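# Flip the gripper housing and return it to its tray

## Task

Flip the loose (unbolted) gripper housing over so it is upside down and set it back into its tray. Both halves of the housing must stay joined, and no part of it may stick out past the tray's open edge by more than about a fingernail's width. The tray is loose: it must end up resting on all four feet on the raised bench top, with no foot hanging more than half off an edge. Finally, release the housing and move both grippers away from it.

## Robot and tools

Robot: two arms, left_arm and right_arm, facing each other across a table. Each has a parallel two-finger gripper. Arm names are not image sides. In the scene frame the table centre is the origin, the top is at z = +0.020 m and +z is up. left_arm's base is at (-0.039, +0.461, +0.039) m on the +y side, quat_wxyz (+0.705, 0, 0, -0.709). right_arm's base is at (-0.026, -0.461, +0.039) m, quat_wxyz (+0.710, 0, 0, +0.704). In both base frames, up is +z.

Frames: every hand pose, velocity and target for an arm, and that arm's wrist camera pose, is in that arm's own base frame, not the scene frame. Fixed cameras and the table use the scene frame.

Gripper geometry: the fingers point along the gripper's +x axis and close along its y axis. end_effector_position is the midpoint between the fingers, 3 to 4 cm short of the tips. Only the last 1.5 cm of each inner finger face is flat.

The row: every motion command uses rows of 16 plain numbers covering both arms, even if one arm is idle. Order: left_arm x, y, z, qw, qx, qy, qz, opening, then right_arm in the same 8-number order. x, y, z is an absolute gripper position in metres, in that arm's base frame. The quaternion is w first and is an absolute orientation in the same frame. opening runs from -1 to +1: +1 is fully open (0.080 m), empty fingers meet near -0.78, and values below that add nothing. Closing fully takes at least about 0.6 s. Each row is a pose, not an offset.

execute_actions(actions, cameras): actions is a list of actions. Each action is a table of up to 15 rows, and each row lasts one 1/30 s step. A short table repeats its last row to fill 15 steps. Each target must be within 0.6 m of that gripper's current position along each of the gripper's own axes, or the action is refused for both arms. If the first action fails this check against the last reported state, the whole call is refused. An empty list just reports state and images. To hold an arm still, resend the full pose and opening from the last result before it stopped, in every call. To keep an orientation, repeat your own target quaternion rather than the reported one, which drifts.

move(target, speed, blend, opening_speed, blocking, cameras): target is one 16-number row or a list of up to 15 rows, with no 0.6 m limit. Grippers follow straight paths from the current Hand target and all finish together, taking 0.5 to 10 s. speed is m/s per arm path, 0.002 to 2.4, default 0.25, with turning capped at twice that in rad/s. It can be one number or one per target. blend (m, list only) rounds corners at intermediate targets. opening_speed (0.2 or more, in scale units per second) ramps the fingers. A new opening in the first row pauses motion only if that target is within 8 mm of the gripper. Openings in later rows apply on arrival, after everything is still. blocking=false returns after about 0.5 s while motion continues, and a new move replaces the running one. Paths do not avoid obstacles or the other arm, and fast moves overshoot and hit harder. Keep paths away from an arm's own base, since passing close can flip its shoulder posture. The extra "move:" line reports the ending: done (at rest within 8 mm and 2 degrees), off_target, moving, held (a check withheld steps or clearance stopped it), blocked (gripper stopped far from its drive, usually by an obstacle, and it then holds still), or fault. limits=paced means a pose was clipped, and limits=held means steps were withheld.

wait(seconds 0 to 10, cameras): arms keep their last command, and any running move continues. stop(cameras): brakes the running move. zoom_image(camera, region [x0, y0, x1, y1] in pixels, at most 504x504): a closer look at one camera's latest image. Cameras are cam_head_left, cam_head_right, cam_left_wrist and cam_right_wrist, each 672x504. read_manual(section) only returns licence text. finished_scene(scene) ends the scene for good, so call it only once the housing is placed, released and the grippers are clear.

Control behaviour: each step, the commanded orientation is clipped to within 32 degrees of the measured one. One action may not arrive, and the result's Hand target shows where the arm is actually heading. Friction and weight leave the gripper low, short or tilted, especially when reaching far. Small moves can fail or go sideways. Check position and orientation after every move. Thinking time lets the simulation run.

Reading results: grip_measured is the measured opening on the command scale. On a hard part it reads up to about 0.067 narrower than the part. To grip firmly, command roughly 0.08 below the reading at first contact. grip_effort_n is motor effort (negative means closing). It is not pad force and does not return to zero at rest. Joint torques include the arm's weight. External joint torques estimate outside load, and a push toward larger joint values lowers the reading. 'within noise' means the joint velocities are essentially zero. MOTOR HOT appears from 50 °C. At 95 °C the arm is held for 30 to 60 s or goes limp. Holding loads, stretching out and pushing at unreachable poses all heat motors.

Avoid: dropping the housing or releasing it while it moves, slamming or pushing hard, and letting anything fall off the table. Do not knock the loose tray off its bench or tip it. Never let the arms strike or press each other, or close a gripper on the other's fingers. Contact torque at a joint's limit causes a 10 s TORQUE FAULT. The limits in N m are: waist 17.2, shoulder 21.3, elbow 21.3, wrist pitch 3.33, wrist yaw 3.47, wrist roll 3.22. A camera cable touching something counts as the hand touching it. Loose objects may occasionally be nudged by outside pushes.

Each tool is called after ">>>" in YAML: its name, and indented under it one key for each argument.

## Session

>>> execute_actions:
  actions: []

Scene clock: 0.00 s.
left_arm: end_effector_position=(+0.3182, +0.1625, +0.3280) grip_measured=+0.990 grip_effort_n=n/a end_effector_quat_wxyz=(+0.955, -0.151, -0.050, +0.250) | right_arm: end_effector_position=(+0.3039, -0.0208, +0.3228) grip_measured=+1.000 grip_effort_n=n/a end_effector_quat_wxyz=(+0.949, -0.022, +0.303, +0.085)
Joint positions: left_arm=[0.441 1.044 0.772 0.291 -0.073 -0.318 0.08] | right_arm=[-0.231 1.131 1.338 -0.868 -0.334 -0.237 0.08]
Joint velocities: within noise
Joint torques (N m): no reading
External joint torques (N m): no reading
Heat: left arm: hottest wrist pitch 42 °C (+0.0 °C/min); right arm: hottest wrist roll 40 °C (+0.0 °C/min).
Hand target: left_arm +0.3174, +0.1621, +0.3327; +0.955, -0.150, -0.056, +0.249 | right_arm +0.3038, -0.0206, +0.3245; +0.950, -0.023, +0.301, +0.085
Tool commands: left_gripper/opening=+0.989531 right_gripper/opening=+1.0

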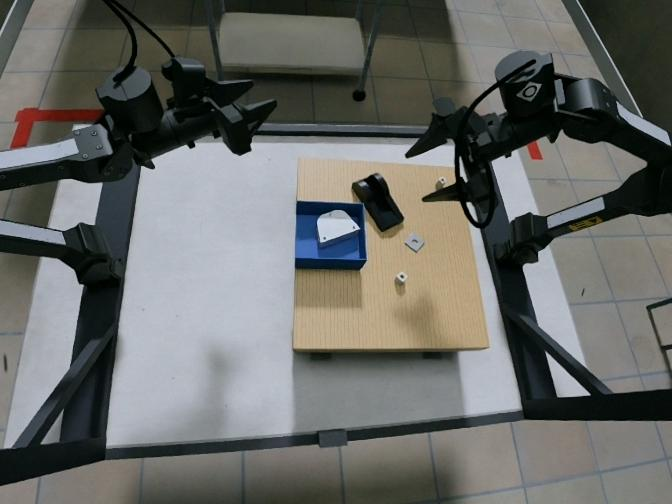

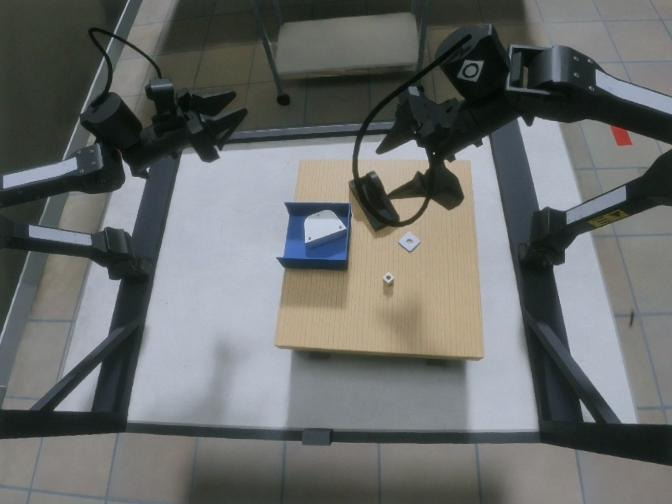

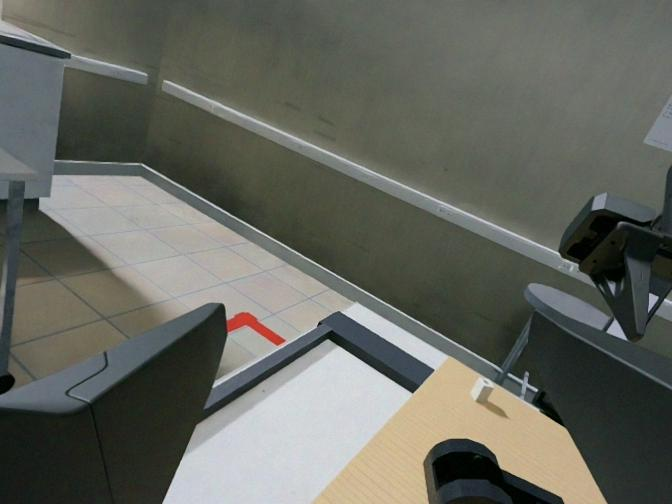

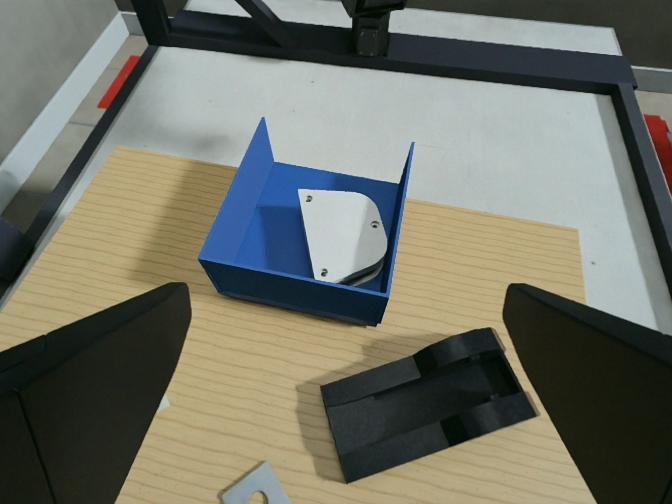

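>>> zoom_image:
  camera: "cam_right_wrist"
  region: [190, 110, 430, 340]

>>> zoom_image:
  camera: "cam_head_right"
  region: [260, 150, 480, 320]

>>> zoom_image:
  camera: "cam_head_left"
  region: [280, 150, 500, 320]

Scaled by 2.100 from the camera's 672x504 image, which has a finer 960x720 frame.

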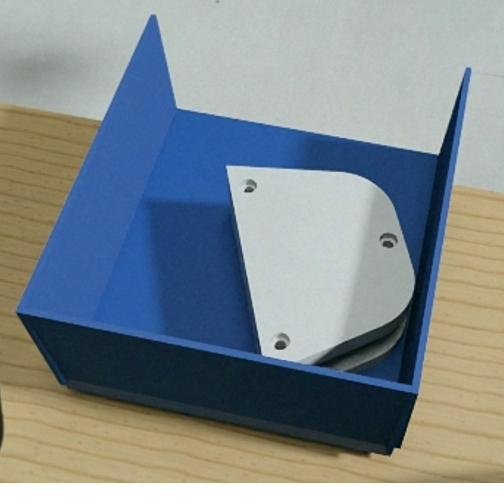

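Scaled by 2.291 from the camera's 672x504 image, which has a finer 960x720 frame.

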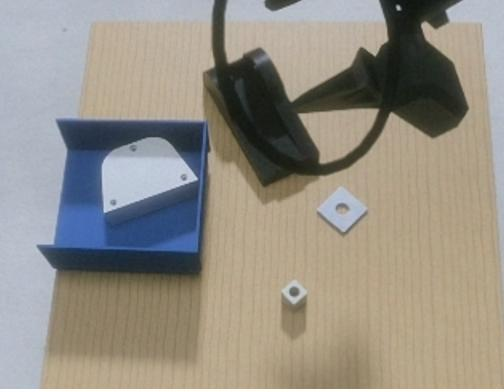

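Scaled by 2.291 from the camera's 672x504 image, which has a finer 960x720 frame.

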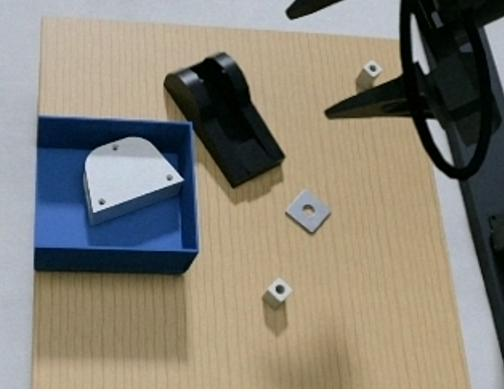

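>>> move:
  target: [0.22, 0.10, 0.25, 1, 0, 0, 0, 1, 0.40, 0.0, 0.32, 0.7071, 0, 0.7071, 0, 1]

Scene clock: 69.47 s.
left_arm: end_effector_position=(+0.2208, +0.1008, +0.2548) grip_measured=+0.990 grip_effort_n=-4.9 end_effector_quat_wxyz=(+1.000, -0.002, -0.004, +0.001) | right_arm: end_effector_position=(+0.3951, -0.0006, +0.3192) grip_measured=+1.000 grip_effort_n=-0.2 end_effector_quat_wxyz=(+0.851, -0.002, +0.526, +0.003)
Joint positions: left_arm=[0.96 0.604 0.361 0.256 0.957 -0.014 0.08] | right_arm=[-0.004 1.888 2.336 -1.554 -0.005 -0.01 0.08]
Joint velocities: within noise
Joint torques (N m): left_arm=[0.2 -0.81 5.95 1.07 0.2 0.13] | right_arm=[0.34 -6.98 6.12 1.04 0.18 0.15]
External joint torques (N m): left_arm=[0.22 -0.31 -0.38 -0.25 0.2 0.13] | right_arm=[0.21 0.39 1.05 -0.03 0.19 0.15]
Heat: left arm: hottest wrist pitch 52 °C (+7.1 °C/min); right arm: hottest elbow 40 °C (+4.0 °C/min). Fold the left arm in close to its base, or ease its load, before you think long.
Hand target: left_arm +0.2201, +0.0997, +0.2516; +1.000, -0.003, -0.002, -0.001 | right_arm +0.3989, +0.0000, +0.3200; +0.853, -0.002, +0.521, +0.001
Off the commanded pose: left_arm 0.005 m, 0 deg | right_arm 0.005 m, 27 deg.
MOTOR HOT: joint 4 (wrist pitch) of the left arm reports 52 °C; the controller stops that arm at 95 °C. To cool a motor, set the load down, stop pushing, or move to a pose that needs little force.
joint sent to its limit (right arm) — joint 3 (elbow), upper limit, where the elbow is as straight as it goes. The joint targets are off in orientation, not in position.
move: off_target (right_arm)
camera_calibration:
cam_left_wrist: T_world_to_cam=[[0.023605, -0.998792, 0.0430902, 0.0920715], [-0.329684, -0.0484681, -0.942847, 0.351065], [0.943796, 0.00804979, -0.33043, -0.044969], [0, 0, 0, 1]] pos_world=[0.156008, 0.109338, 0.312174]
cam_right_wrist: T_world_to_cam=[[0.0115132, -0.999194, 0.038468, -0.013182], [-0.996745, -0.0145379, -0.0792986, 0.444981], [0.0797939, -0.0374299, -0.996108, 0.360496], [0, 0, 0, 1]] pos_world=[0.414919, 0.00679103, 0.394886]

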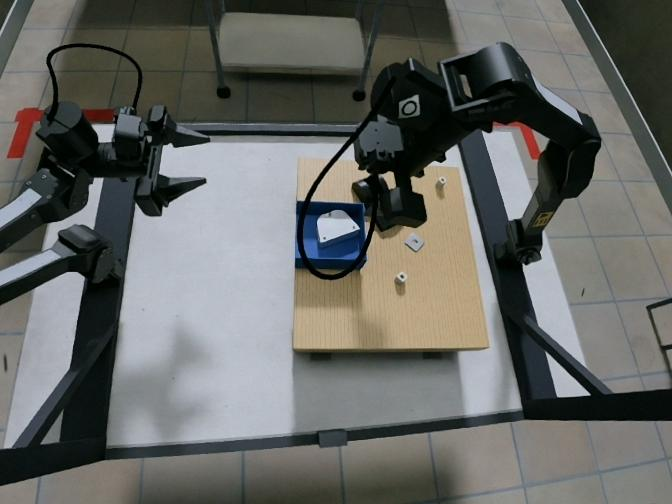

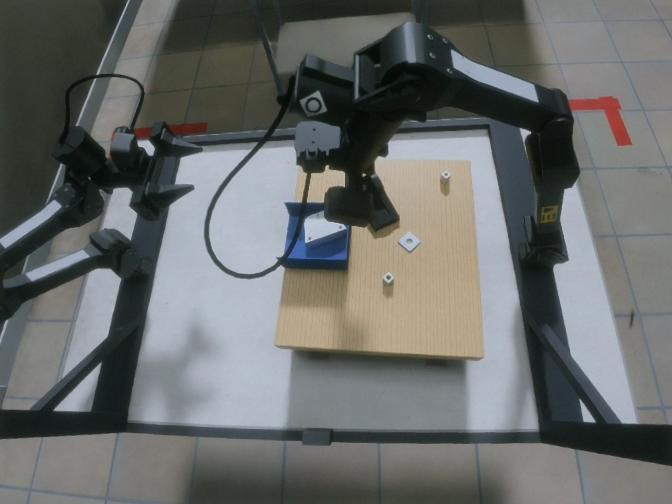

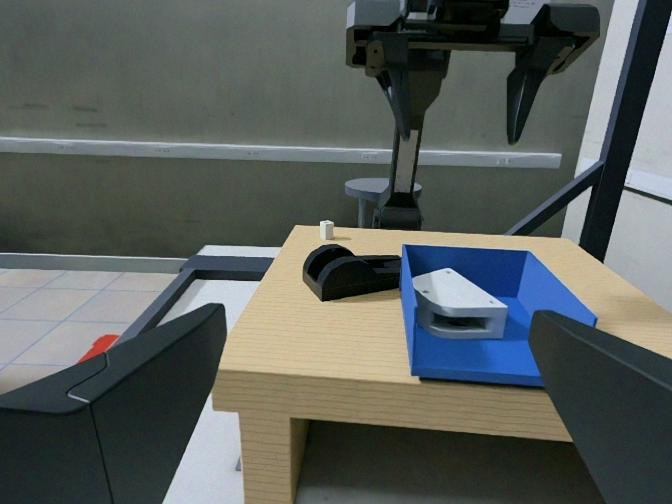

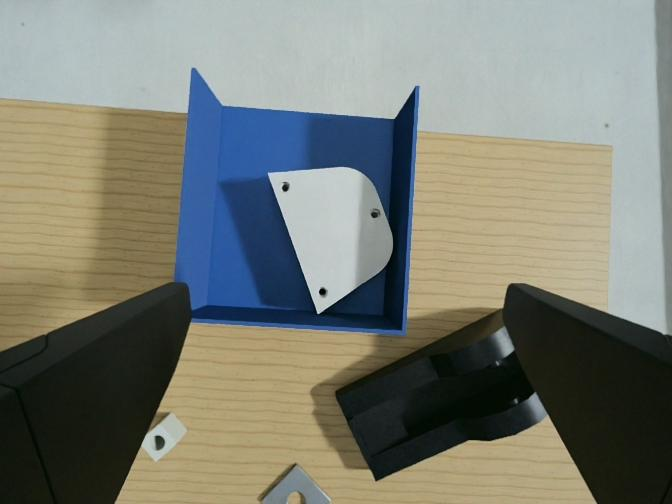

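>>> zoom_image:
  camera: "cam_left_wrist"
  region: [380, 230, 620, 400]

>>> zoom_image:
  camera: "cam_right_wrist"
  region: [170, 60, 440, 340]

Scaled by 2.100 from the camera's 672x504 image, which has a finer 960x720 frame.

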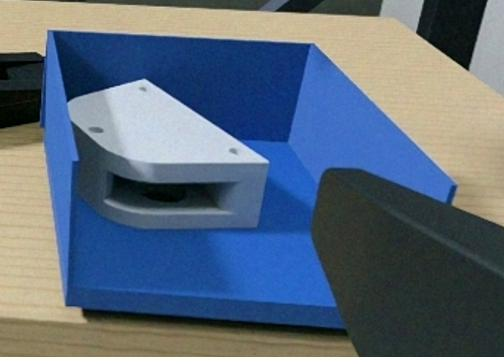

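Scaled by 1.800 from the camera's 672x504 image, which has a finer 960x720 frame.

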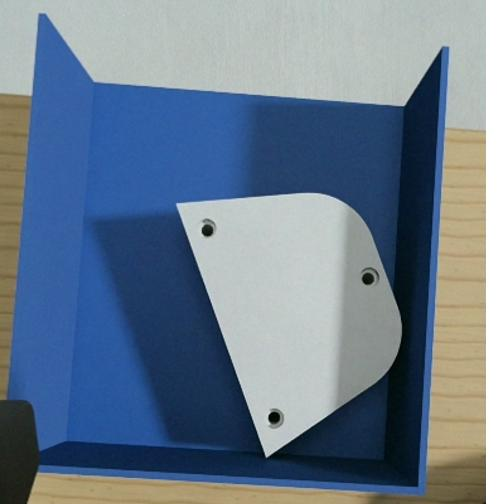

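>>> move:
  target:
    - [0.30, 0.03, 0.26, 0.9555, -0.042, 0.2383, 0.1684, 0.5, 0.3, 0.0, 0.30, 0.9, 0, 0.436, 0, 1]
    - [0.368, -0.0234, 0.222, 0.9555, -0.042, 0.2383, 0.1684, 0.5, 0.20, 0.0, 0.25, 1, 0, 0, 0, 1]

Scene clock: 185.57 s.
left_arm: end_effector_position=(+0.3631, -0.0235, +0.2115) grip_measured=+0.504 grip_effort_n=-20.2 end_effector_quat_wxyz=(+0.953, -0.029, +0.253, +0.167) | right_arm: end_effector_position=(+0.1996, +0.0009, +0.2531) grip_measured=+1.000 grip_effort_n=-0.7 end_effector_quat_wxyz=(+1.000, +0.001, -0.003, -0.002)
Joint positions: left_arm=[-0.28 1.28 0.912 -0.243 -0.543 -0.313 0.058] | right_arm=[0.032 0.12 0.361 -0.236 0.036 0.001 0.08]
Joint velocities: within noise
Joint torques (N m): left_arm=[-0.22 -3.83 9.12 2.21 -0.46 -0.03] | right_arm=[0.25 0.6 4.93 1.77 0.19 0.01]
External joint torques (N m): left_arm=[-0.19 0.53 2.7 0.8 -0.27 -0.03] | right_arm=[0.27 -0.55 -1.36 0.11 0.19 0.01]
Heat: left arm: hottest wrist pitch 48 °C (+0.0 °C/min); right arm: hottest elbow 43 °C (+1.0 °C/min).
Hand target: left_arm +0.3670, -0.0244, +0.2205; +0.955, -0.034, +0.240, +0.168 | right_arm +0.1999, +0.0008, +0.2516; +1.000, +0.001, -0.005, -0.003
Off the commanded pose: left_arm 0.012 m, 2 deg | right_arm 0.003 m, 0 deg.
MOTOR HOT: cleared for the motors of the left arm.
move: off_target (left_arm)
camera_calibration:
cam_left_wrist: T_world_to_cam=[[0.368002, -0.929808, -0.0056809, -0.146625], [-0.704422, -0.2748, -0.654427, 0.420854], [0.60693, 0.244832, -0.756104, 0.0252598], [0, 0, 0, 1]] pos_world=[0.335086, -0.0268665, 0.293684]
cam_right_wrist: T_world_to_cam=[[-0.0375464, -0.999102, 0.019644, 0.00767827], [-0.3703, -0.00434788, -0.928902, 0.33486], [0.928153, -0.0421511, -0.369804, -0.0175511], [0, 0, 0, 1]] pos_world=[0.140577, 0.00838751, 0.304411]

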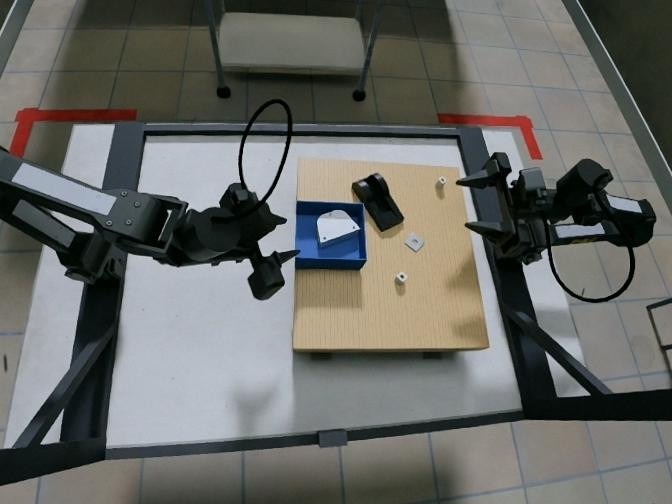

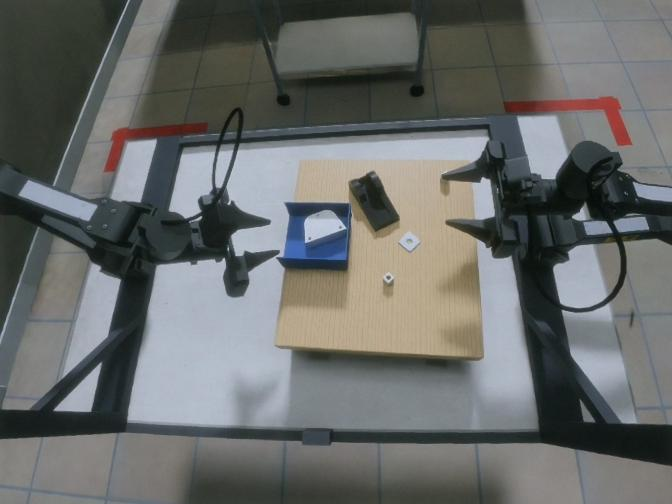

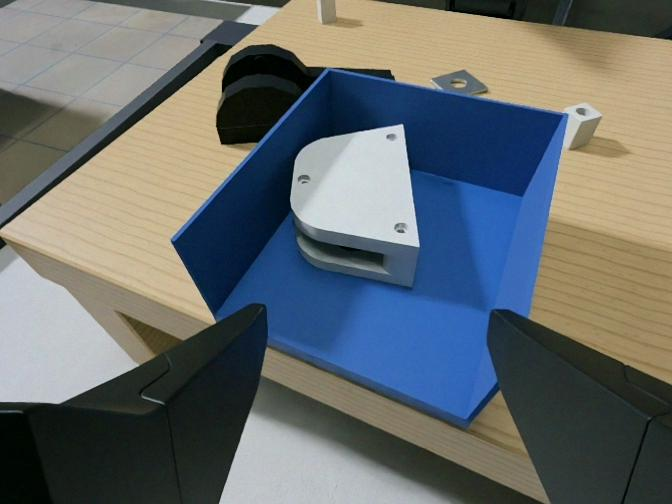

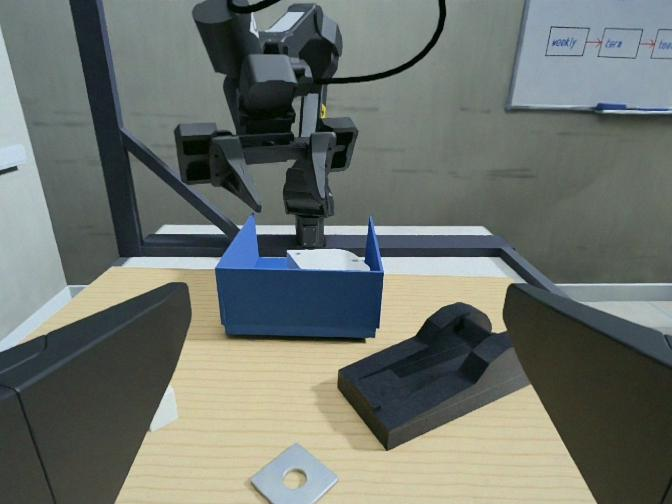

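>>> move:
  target: [0.429, 0.0, 0.198, 0.9555, -0.049, 0.2300, 0.1684, 0.46, 0.20, 0.0, 0.25, 1, 0, 0, 0, 1]
  speed: 0.12
  cameras: ["cam_left_wrist","cam_right_wrist"]

>>> zoom_image:
  camera: "cam_left_wrist"
  region: [140, 40, 560, 420]

Scene clock: 197.90 s.
left_arm: end_effector_position=(+0.4248, +0.0004, +0.1953) grip_measured=+0.464 grip_effort_n=-20.2 end_effector_quat_wxyz=(+0.956, -0.050, +0.234, +0.171) | right_arm: end_effector_position=(+0.1994, +0.0013, +0.2534) grip_measured=+1.000 grip_effort_n=-0.2 end_effector_quat_wxyz=(+1.000, +0.000, -0.003, +0.002)
Joint positions: left_arm=[-0.149 1.501 0.992 -0.028 -0.437 -0.266 0.056] | right_arm=[0.012 0.118 0.361 -0.236 0.007 0.001 0.08]
Joint velocities: within noise
Joint torques (N m): left_arm=[0.1 -4.64 8.17 1.97 0.04 0.21] | right_arm=[-0.44 0.87 5.19 1.12 -0.27 -0.01]
External joint torques (N m): left_arm=[0.2 1.17 1.89 0.51 0.17 0.2] | right_arm=[-0.43 -0.28 -1.15 -0.56 -0.26 -0.01]
Heat: left arm: hottest wrist pitch 53 °C (+5.0 °C/min); right arm: hottest wrist pitch 46 °C (+3.0 °C/min). Fold the left arm in close to its base, or ease its load, before you think long.
Hand target: left_arm +0.4286, +0.0002, +0.1973; +0.957, -0.050, +0.231, +0.168 | right_arm +0.1998, +0.0015, +0.2504; +1.000, +0.000, -0.001, +0.004
Off the commanded pose: left_arm 0.005 m, 0 deg | right_arm 0.004 m, 0 deg.
MOTOR HOT: joint 4 (wrist pitch) of the left arm reports 53 °C; the controller stops that arm at 95 °C. To cool a motor, set the load down, stop pushing, or move to a pose that needs little force.
move: done
camera_calibration:
cam_left_wrist: T_world_to_cam=[[0.38449, -0.922191, 0.0416036, -0.163401], [-0.66885, -0.30936, -0.67597, 0.449469], [0.636244, 0.232077, -0.735754, -0.0466416], [0, 0, 0, 1]] pos_world=[0.393129, -0.000815155, 0.276309]
cam_right_wrist: T_world_to_cam=[[-0.02835, -0.999402, 0.0197762, 0.00622847], [-0.368817, -0.00793013, -0.929468, 0.334887], [0.92907, -0.0336442, -0.368372, -0.0177361], [0, 0, 0, 1]] pos_world=[0.140166, 0.00828372, 0.30461]
Images, in order (width x height): cam_left_wrist 672x504, cam_right_wrist 672x504.

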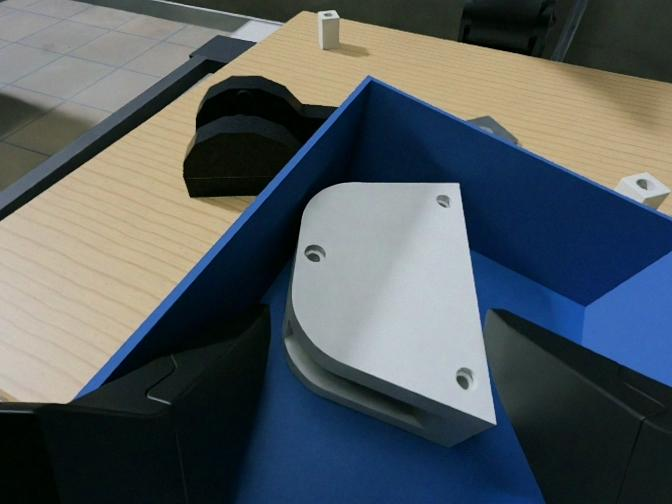

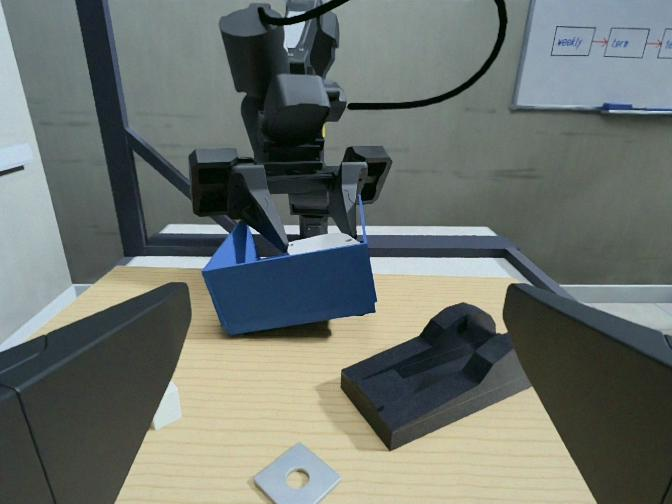

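Scaled by 1.200 from the camera's 672x504 image, which has a finer 960x720 frame.

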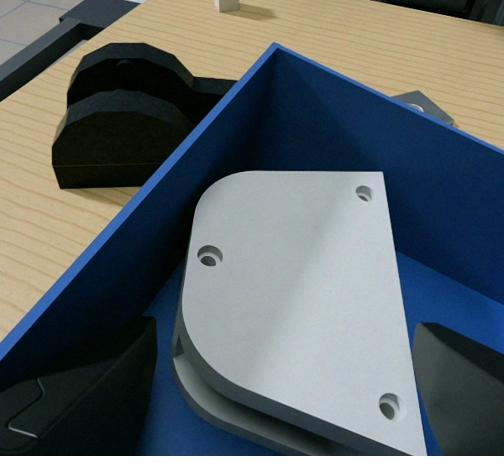

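>>> zoom_image:
  camera: "cam_right_wrist"
  region: [180, 120, 420, 360]

>>> wait:
  seconds: 0.1

>>> zoom_image:
  camera: "cam_head_right"
  region: [220, 150, 420, 320]

>>> zoom_image:
  camera: "cam_head_left"
  region: [220, 150, 420, 320]

Scaled by 2.100 from the camera's 672x504 image, which has a finer 960x720 frame.

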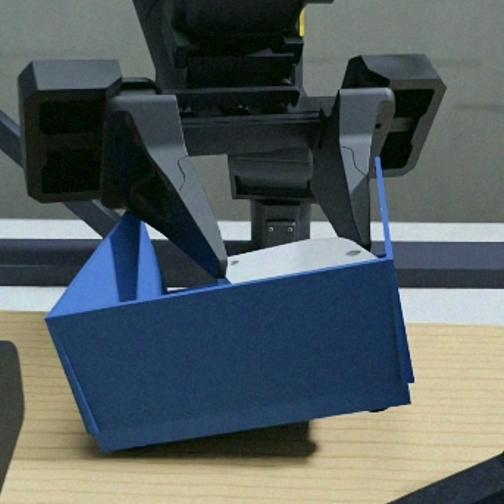

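Scene clock: 207.67 s.
left_arm: end_effector_position=(+0.4248, +0.0004, +0.1953) grip_measured=+0.464 grip_effort_n=-20.7 end_effector_quat_wxyz=(+0.956, -0.050, +0.234, +0.171) | right_arm: end_effector_position=(+0.1994, +0.0013, +0.2534) grip_measured=+1.000 grip_effort_n=-0.2 end_effector_quat_wxyz=(+1.000, +0.000, -0.003, +0.002)
Joint positions: left_arm=[-0.149 1.501 0.992 -0.028 -0.437 -0.266 0.056] | right_arm=[0.012 0.118 0.361 -0.236 0.007 0.001 0.08]
Joint velocities: within noise
Joint torques (N m): left_arm=[0.09 -4.68 8.15 1.97 0.04 0.19] | right_arm=[-0.43 0.87 5.19 1.12 -0.26 -0.01]
External joint torques (N m): left_arm=[0.12 1.21 1.76 0.48 0.18 0.19] | right_arm=[-0.42 -0.31 -1.1 -0.54 -0.26 -0.01]
Heat: left arm: hottest wrist pitch 52 °C (+4.0 °C/min); right arm: hottest wrist pitch 46 °C (+3.0 °C/min). Fold the left arm in close to its base, or ease its load, before you think long.
Hand target: left_arm +0.4286, +0.0002, +0.1972; +0.957, -0.050, +0.231, +0.168 | right_arm +0.1998, +0.0015, +0.2504; +1.000, +0.000, -0.001, +0.004
Tool commands: left_gripper/opening=+0.46 right_gripper/opening=+1.0
Off the commanded pose: left_arm 0.005 m, 0 deg | right_arm 0.004 m, 0 deg.
MOTOR HOT: still on. Joint 4 (wrist pitch) of the left arm reports 52 °C.
wait: 0.10 s; at rest from the start
camera_calibration:
cam_left_wrist: T_world_to_cam=[[0.38449, -0.922191, 0.0416036, -0.163401], [-0.66885, -0.30936, -0.67597, 0.449469], [0.636244, 0.232077, -0.735754, -0.0466416], [0, 0, 0, 1]] pos_world=[0.393129, -0.000815155, 0.276309]
cam_right_wrist: T_world_to_cam=[[-0.02835, -0.999402, 0.0197762, 0.00622847], [-0.368817, -0.00793013, -0.929468, 0.334887], [0.92907, -0.0336442, -0.368372, -0.0177361], [0, 0, 0, 1]] pos_world=[0.140166, 0.00828372, 0.30461]

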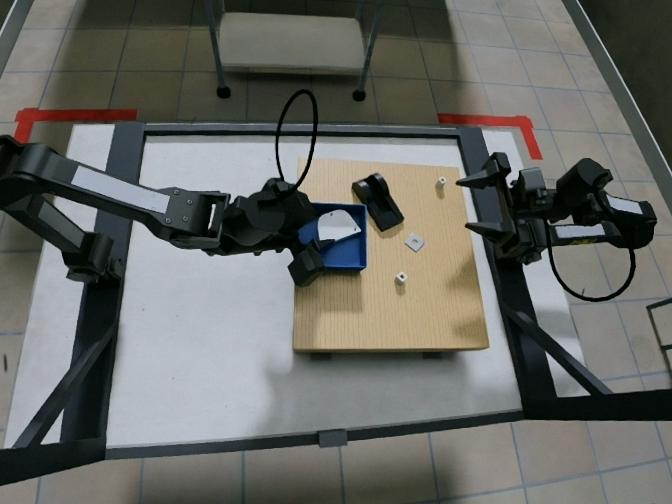

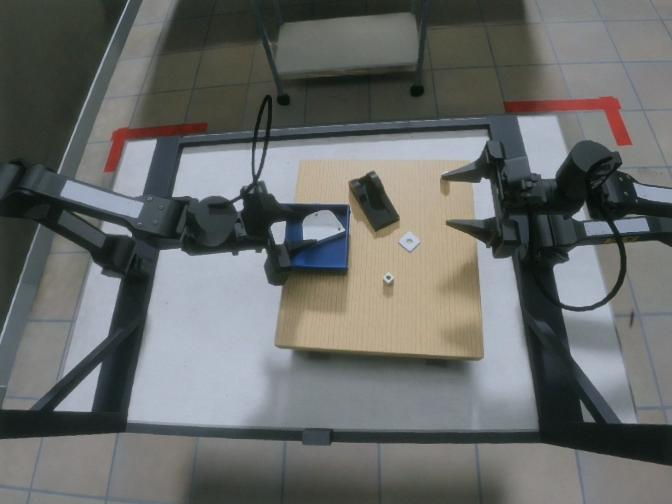

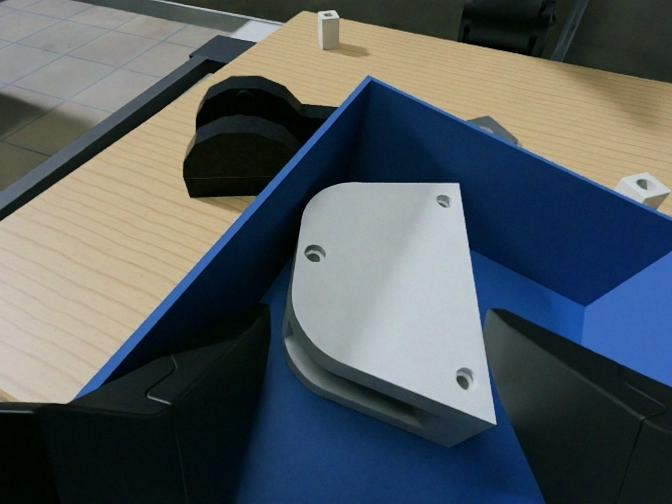

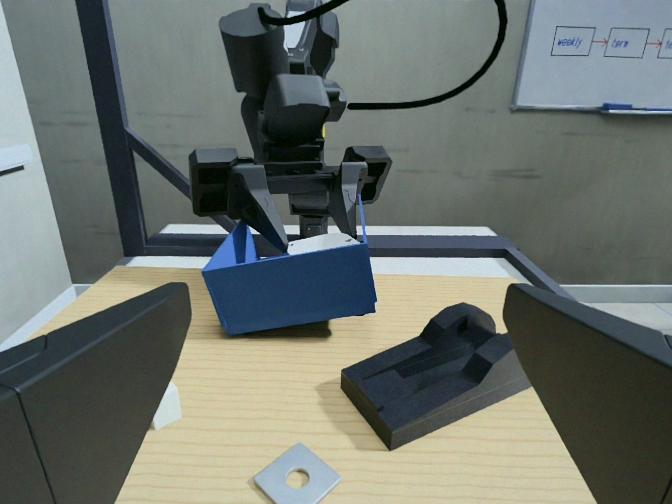

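Scaled by 2.520 from the camera's 672x504 image, which has a finer 960x720 frame.

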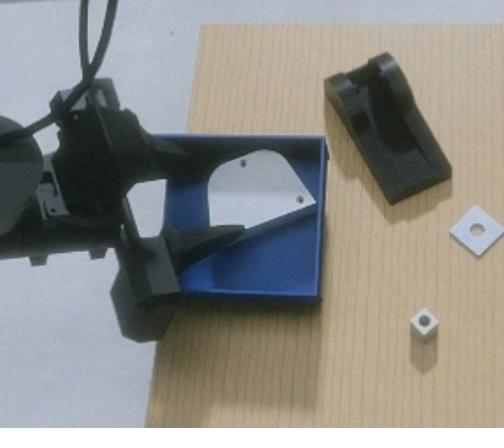

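Scaled by 2.520 from the camera's 672x504 image, which has a finer 960x720 frame.

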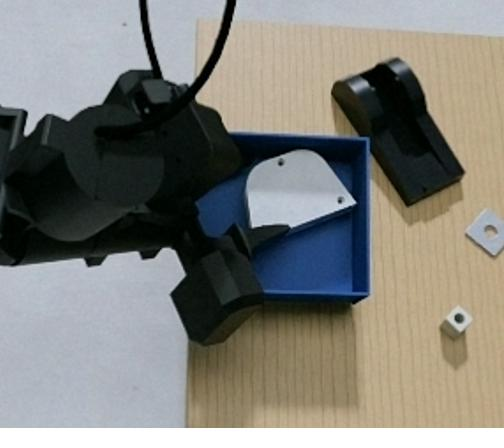

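>>> move:
  target:
    - [0.368, -0.0234, 0.235, 0.9555, -0.049, 0.2300, 0.1684, 0.46, 0.20, 0.0, 0.25, 1, 0, 0, 0, 1]
    - [0.368, 0.01, 0.30, 0.887, 0, 0.462, 0, 0.77, 0.20, 0.0, 0.25, 1, 0, 0, 0, 1]
  speed: 0.15

>>> zoom_image:
  camera: "cam_right_wrist"
  region: [180, 120, 420, 360]

>>> zoom_image:
  camera: "cam_left_wrist"
  region: [140, 0, 560, 400]

Scene clock: 394.60 s.
left_arm: end_effector_position=(+0.3674, +0.0098, +0.2970) grip_measured=+0.766 grip_effort_n=13.7 end_effector_quat_wxyz=(+0.885, -0.003, +0.466, +0.003) | right_arm: end_effector_position=(+0.1994, +0.0001, +0.2534) grip_measured=+1.000 grip_effort_n=-0.7 end_effector_quat_wxyz=(+1.000, +0.000, -0.003, -0.001)
Joint positions: left_arm=[0.033 1.559 1.768 -1.179 0.015 0.02 0.069] | right_arm=[0.006 0.118 0.361 -0.236 0.007 0.001 0.08]
Joint velocities: within noise
Joint torques (N m): left_arm=[0.13 -5.16 8.18 0.87 0.19 0.13] | right_arm=[-0.43 1.05 5.16 1.12 -0.25 -0.01]
External joint torques (N m): left_arm=[0.2 0.5 2.49 -0.29 0.17 0.13] | right_arm=[-0.43 -0.1 -1.18 -0.55 -0.24 -0.01]
Heat: left arm: hottest wrist pitch 54 °C (+1.0 °C/min); right arm: hottest wrist pitch 45 °C (+0.0 °C/min). Fold the left arm in close to its base, or ease its load, before you think long.
Hand target: left_arm +0.3688, +0.0100, +0.3014; +0.887, -0.003, +0.462, +0.001 | right_arm +0.2000, +0.0002, +0.2500; +1.000, +0.000, +0.000, +0.000
Off the commanded pose: left_arm 0.003 m, 1 deg | right_arm 0.003 m, 0 deg.
MOTOR HOT: still on. Joint 4 (wrist pitch) of the left arm reports 54 °C.
move: done
camera_calibration:
cam_left_wrist: T_world_to_cam=[[0.0531414, -0.998568, 0.00618865, -0.00387268], [-0.96581, -0.0529709, -0.25378, 0.463798], [0.253745, 0.00750919, -0.967242, 0.273907], [0, 0, 0, 1]] pos_world=[0.378644, 0.0186438, 0.382661]
cam_right_wrist: T_world_to_cam=[[-0.0344939, -0.99921, 0.0197553, 0.0062014], [-0.368871, -0.00564247, -0.929463, 0.334908], [0.92884, -0.039348, -0.368385, -0.0177864], [0, 0, 0, 1]] pos_world=[0.140273, 0.00738635, 0.30461]

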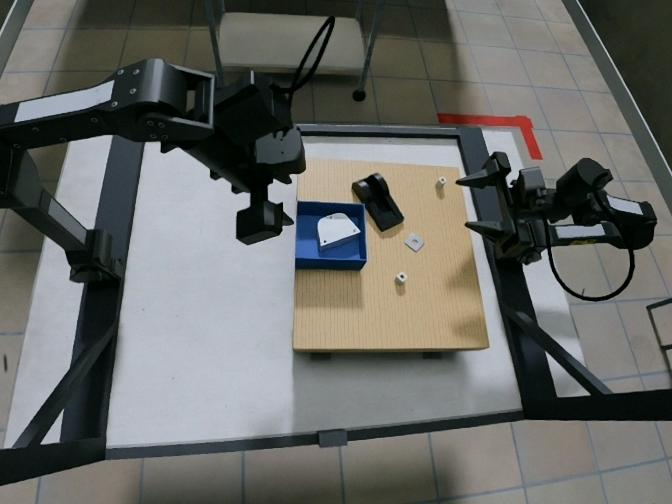

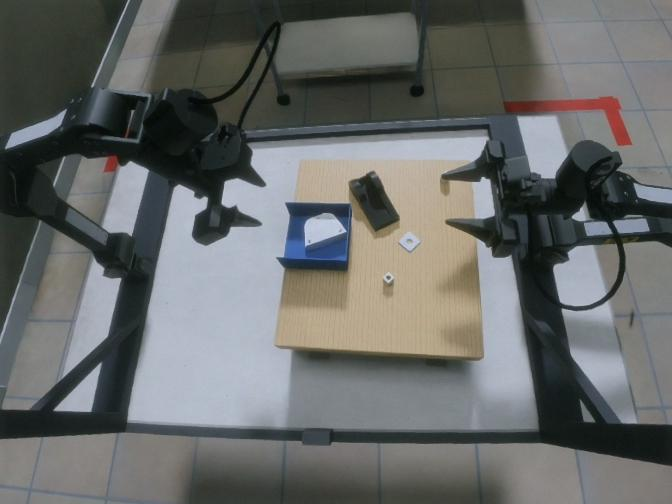

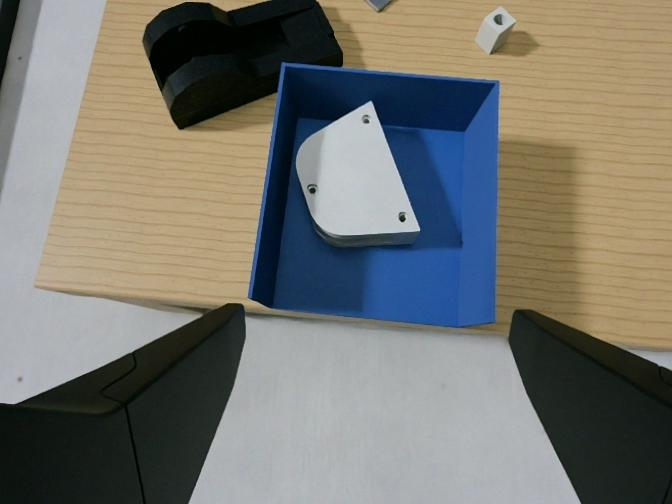

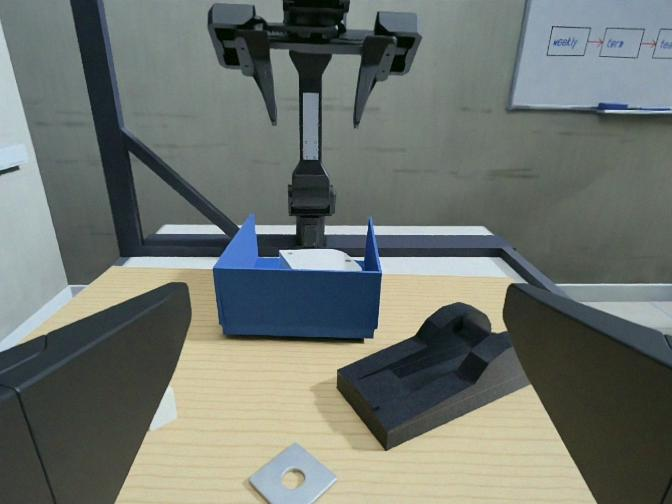

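Scaled by 2.100 from the camera's 672x504 image, which has a finer 960x720 frame.

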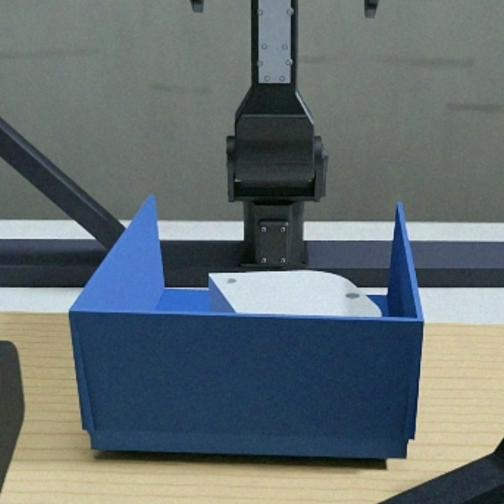

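Scaled by 1.200 from the camera's 672x504 image, which has a finer 960x720 frame.

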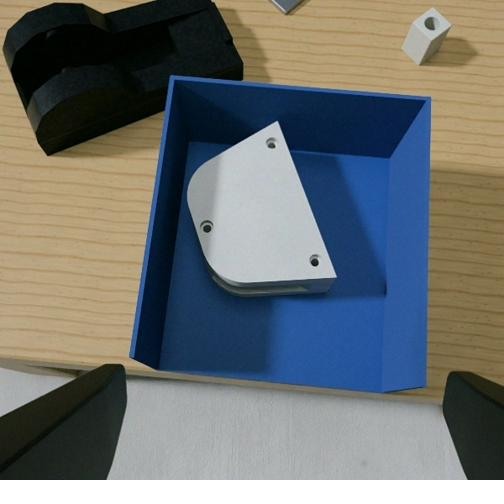

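>>> move:
  target: [0.4314, 0.0035, 0.265, 0.8434, 0, 0.5373, 0, 0.55, 0.20, 0.0, 0.25, 1, 0, 0, 0, 1]
  speed: 0.15
  cameras: ["cam_left_wrist"]

Scene clock: 439.10 s.
left_arm: end_effector_position=(+0.4293, +0.0033, +0.2617) grip_measured=+0.554 grip_effort_n=-20.2 end_effector_quat_wxyz=(+0.841, -0.002, +0.541, -0.003) | right_arm: end_effector_position=(+0.1994, -0.0002, +0.2534) grip_measured=+1.000 grip_effort_n=-0.2 end_effector_quat_wxyz=(+1.000, +0.000, -0.003, -0.001)
Joint positions: left_arm=[0.012 1.924 2.131 -1.35 0.011 0.01 0.06] | right_arm=[0.004 0.118 0.361 -0.236 0.007 0.001 0.08]
Joint velocities: within noise
Joint torques (N m): left_arm=[-0.27 -7.56 7.86 0.65 -0.19 -0.03] | right_arm=[-0.44 1.06 5.15 1.12 -0.25 -0.01]
External joint torques (N m): left_arm=[-0.08 0.46 2.37 -0.31 -0.21 -0.03] | right_arm=[-0.43 -0.11 -1.1 -0.52 -0.24 -0.01]
Heat: left arm: hottest wrist pitch 50 °C (-4.1 °C/min); right arm: hottest wrist pitch 45 °C (+0.0 °C/min). Fold the left arm in close to its base, or ease its load, before you think long.
Hand target: left_arm +0.4309, +0.0033, +0.2648; +0.843, +0.000, +0.537, +0.000 | right_arm +0.2000, -0.0001, +0.2500; +1.000, +0.000, +0.000, +0.000
Off the commanded pose: left_arm 0.004 m, 1 deg | right_arm 0.003 m, 0 deg.
MOTOR HOT: still on. Joint 4 (wrist pitch) of the left arm reports 50 °C.
move: done
camera_calibration:
cam_left_wrist: T_world_to_cam=[[0.042721, -0.999084, 0.00228298, -0.00791268], [-0.995632, -0.042763, -0.0829918, 0.482358], [0.0830135, 0.00127248, -0.996548, 0.305156], [0, 0, 0, 1]] pos_world=[0.455257, 0.0123333, 0.344153]
Images, in order (width x height): cam_left_wrist 672x504.

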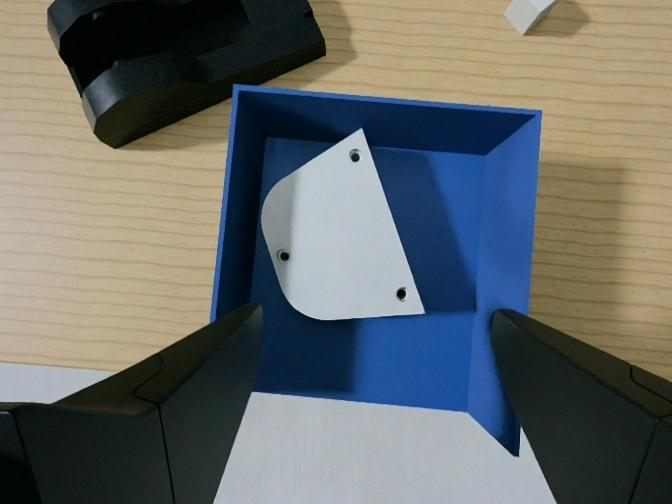

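>>> move:
  target: [0.4335, 0.0025, 0.182, 0.8434, 0, 0.5373, 0, 0.55, 0.20, 0.0, 0.25, 1, 0, 0, 0, 1]
  speed: 0.1

>>> zoom_image:
  camera: "cam_right_wrist"
  region: [180, 120, 420, 360]

Scene clock: 468.33 s.
left_arm: end_effector_position=(+0.4342, +0.0048, +0.1783) grip_measured=+0.553 grip_effort_n=-17.9 end_effector_quat_wxyz=(+0.840, +0.001, +0.542, +0.003) | right_arm: end_effector_position=(+0.1994, -0.0002, +0.2534) grip_measured=+1.000 grip_effort_n=0.2 end_effector_quat_wxyz=(+1.000, +0.000, -0.003, -0.001)
Joint positions: left_arm=[0.01 1.851 1.69 -0.985 -0.003 0.007 0.06] | right_arm=[0.004 0.118 0.361 -0.236 0.007 0.001 0.08]
Joint velocities: within noise
Joint torques (N m): left_arm=[-0.29 -9.98 5.38 1.48 -0.07 -0.02] | right_arm=[-0.4 1.05 5.16 1.13 -0.25 -0.01]
External joint torques (N m): left_arm=[-0.11 -2.08 -0.55 0.53 -0.09 -0.03] | right_arm=[-0.39 -0.09 -1.2 -0.56 -0.24 -0.01]
Heat: left arm: hottest wrist pitch 49 °C (-3.0 °C/min); right arm: hottest wrist pitch 45 °C (+0.0 °C/min). Fold the left arm in close to its base, or ease its load, before you think long.
Hand target: left_arm +0.4326, +0.0040, +0.1819; +0.844, +0.002, +0.537, +0.004 | right_arm +0.2000, +0.0000, +0.2500; +1.000, +0.000, +0.000, +0.000
Off the commanded pose: left_arm 0.004 m, 1 deg | right_arm 0.003 m, 0 deg.
MOTOR HOT: still on. Joint 4 (wrist pitch) of the left arm reports 49 °C.
move: done
camera_calibration:
cam_left_wrist: T_world_to_cam=[[0.0496915, -0.998723, -0.00910171, -0.00748248], [-0.99557, -0.0488021, -0.0803682, 0.47992], [0.0798214, 0.013055, -0.996724, 0.223077], [0, 0, 0, 1]] pos_world=[0.460359, 0.0130359, 0.260848]
cam_right_wrist: T_world_to_cam=[[-0.0360149, -0.999157, 0.0197165, 0.006227], [-0.368863, -0.00504564, -0.92947, 0.334904], [0.928786, -0.0407475, -0.36837, -0.0177825], [0, 0, 0, 1]] pos_world=[0.140274, 0.00718697, 0.30461]

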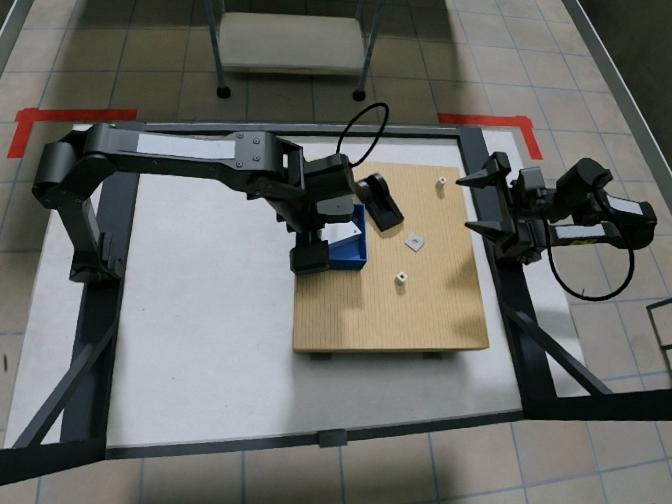

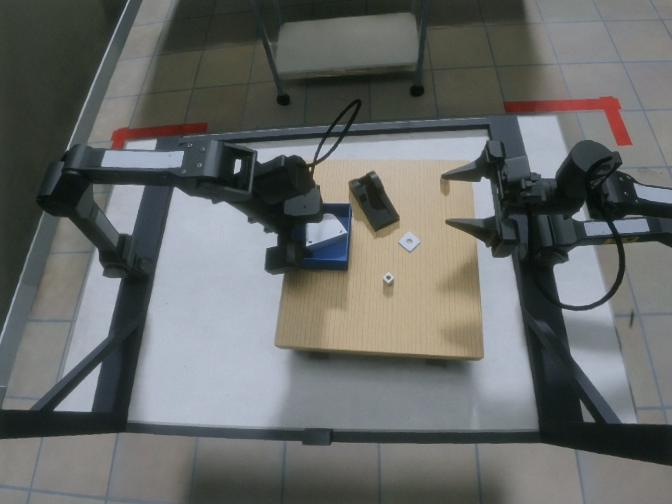

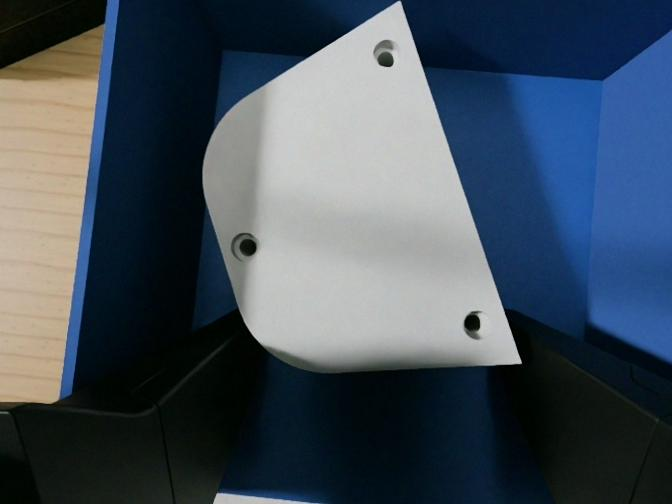

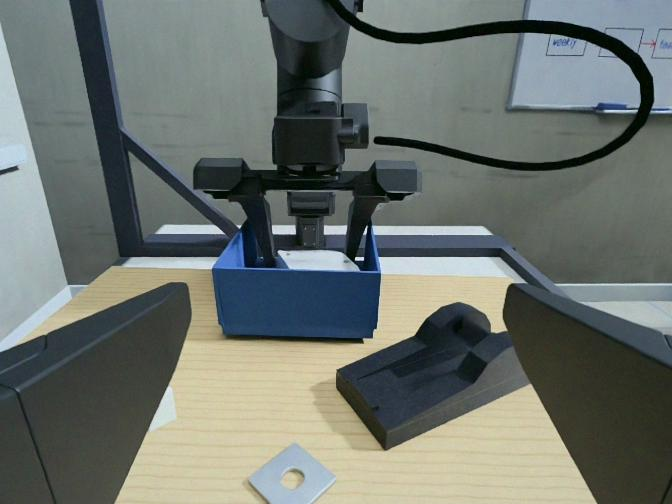

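Scaled by 2.100 from the camera's 672x504 image, which has a finer 960x720 frame.

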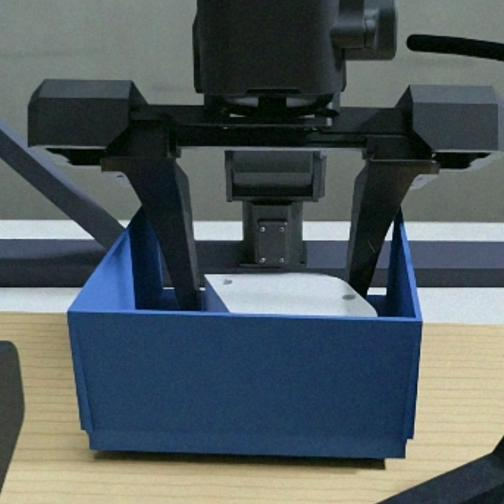

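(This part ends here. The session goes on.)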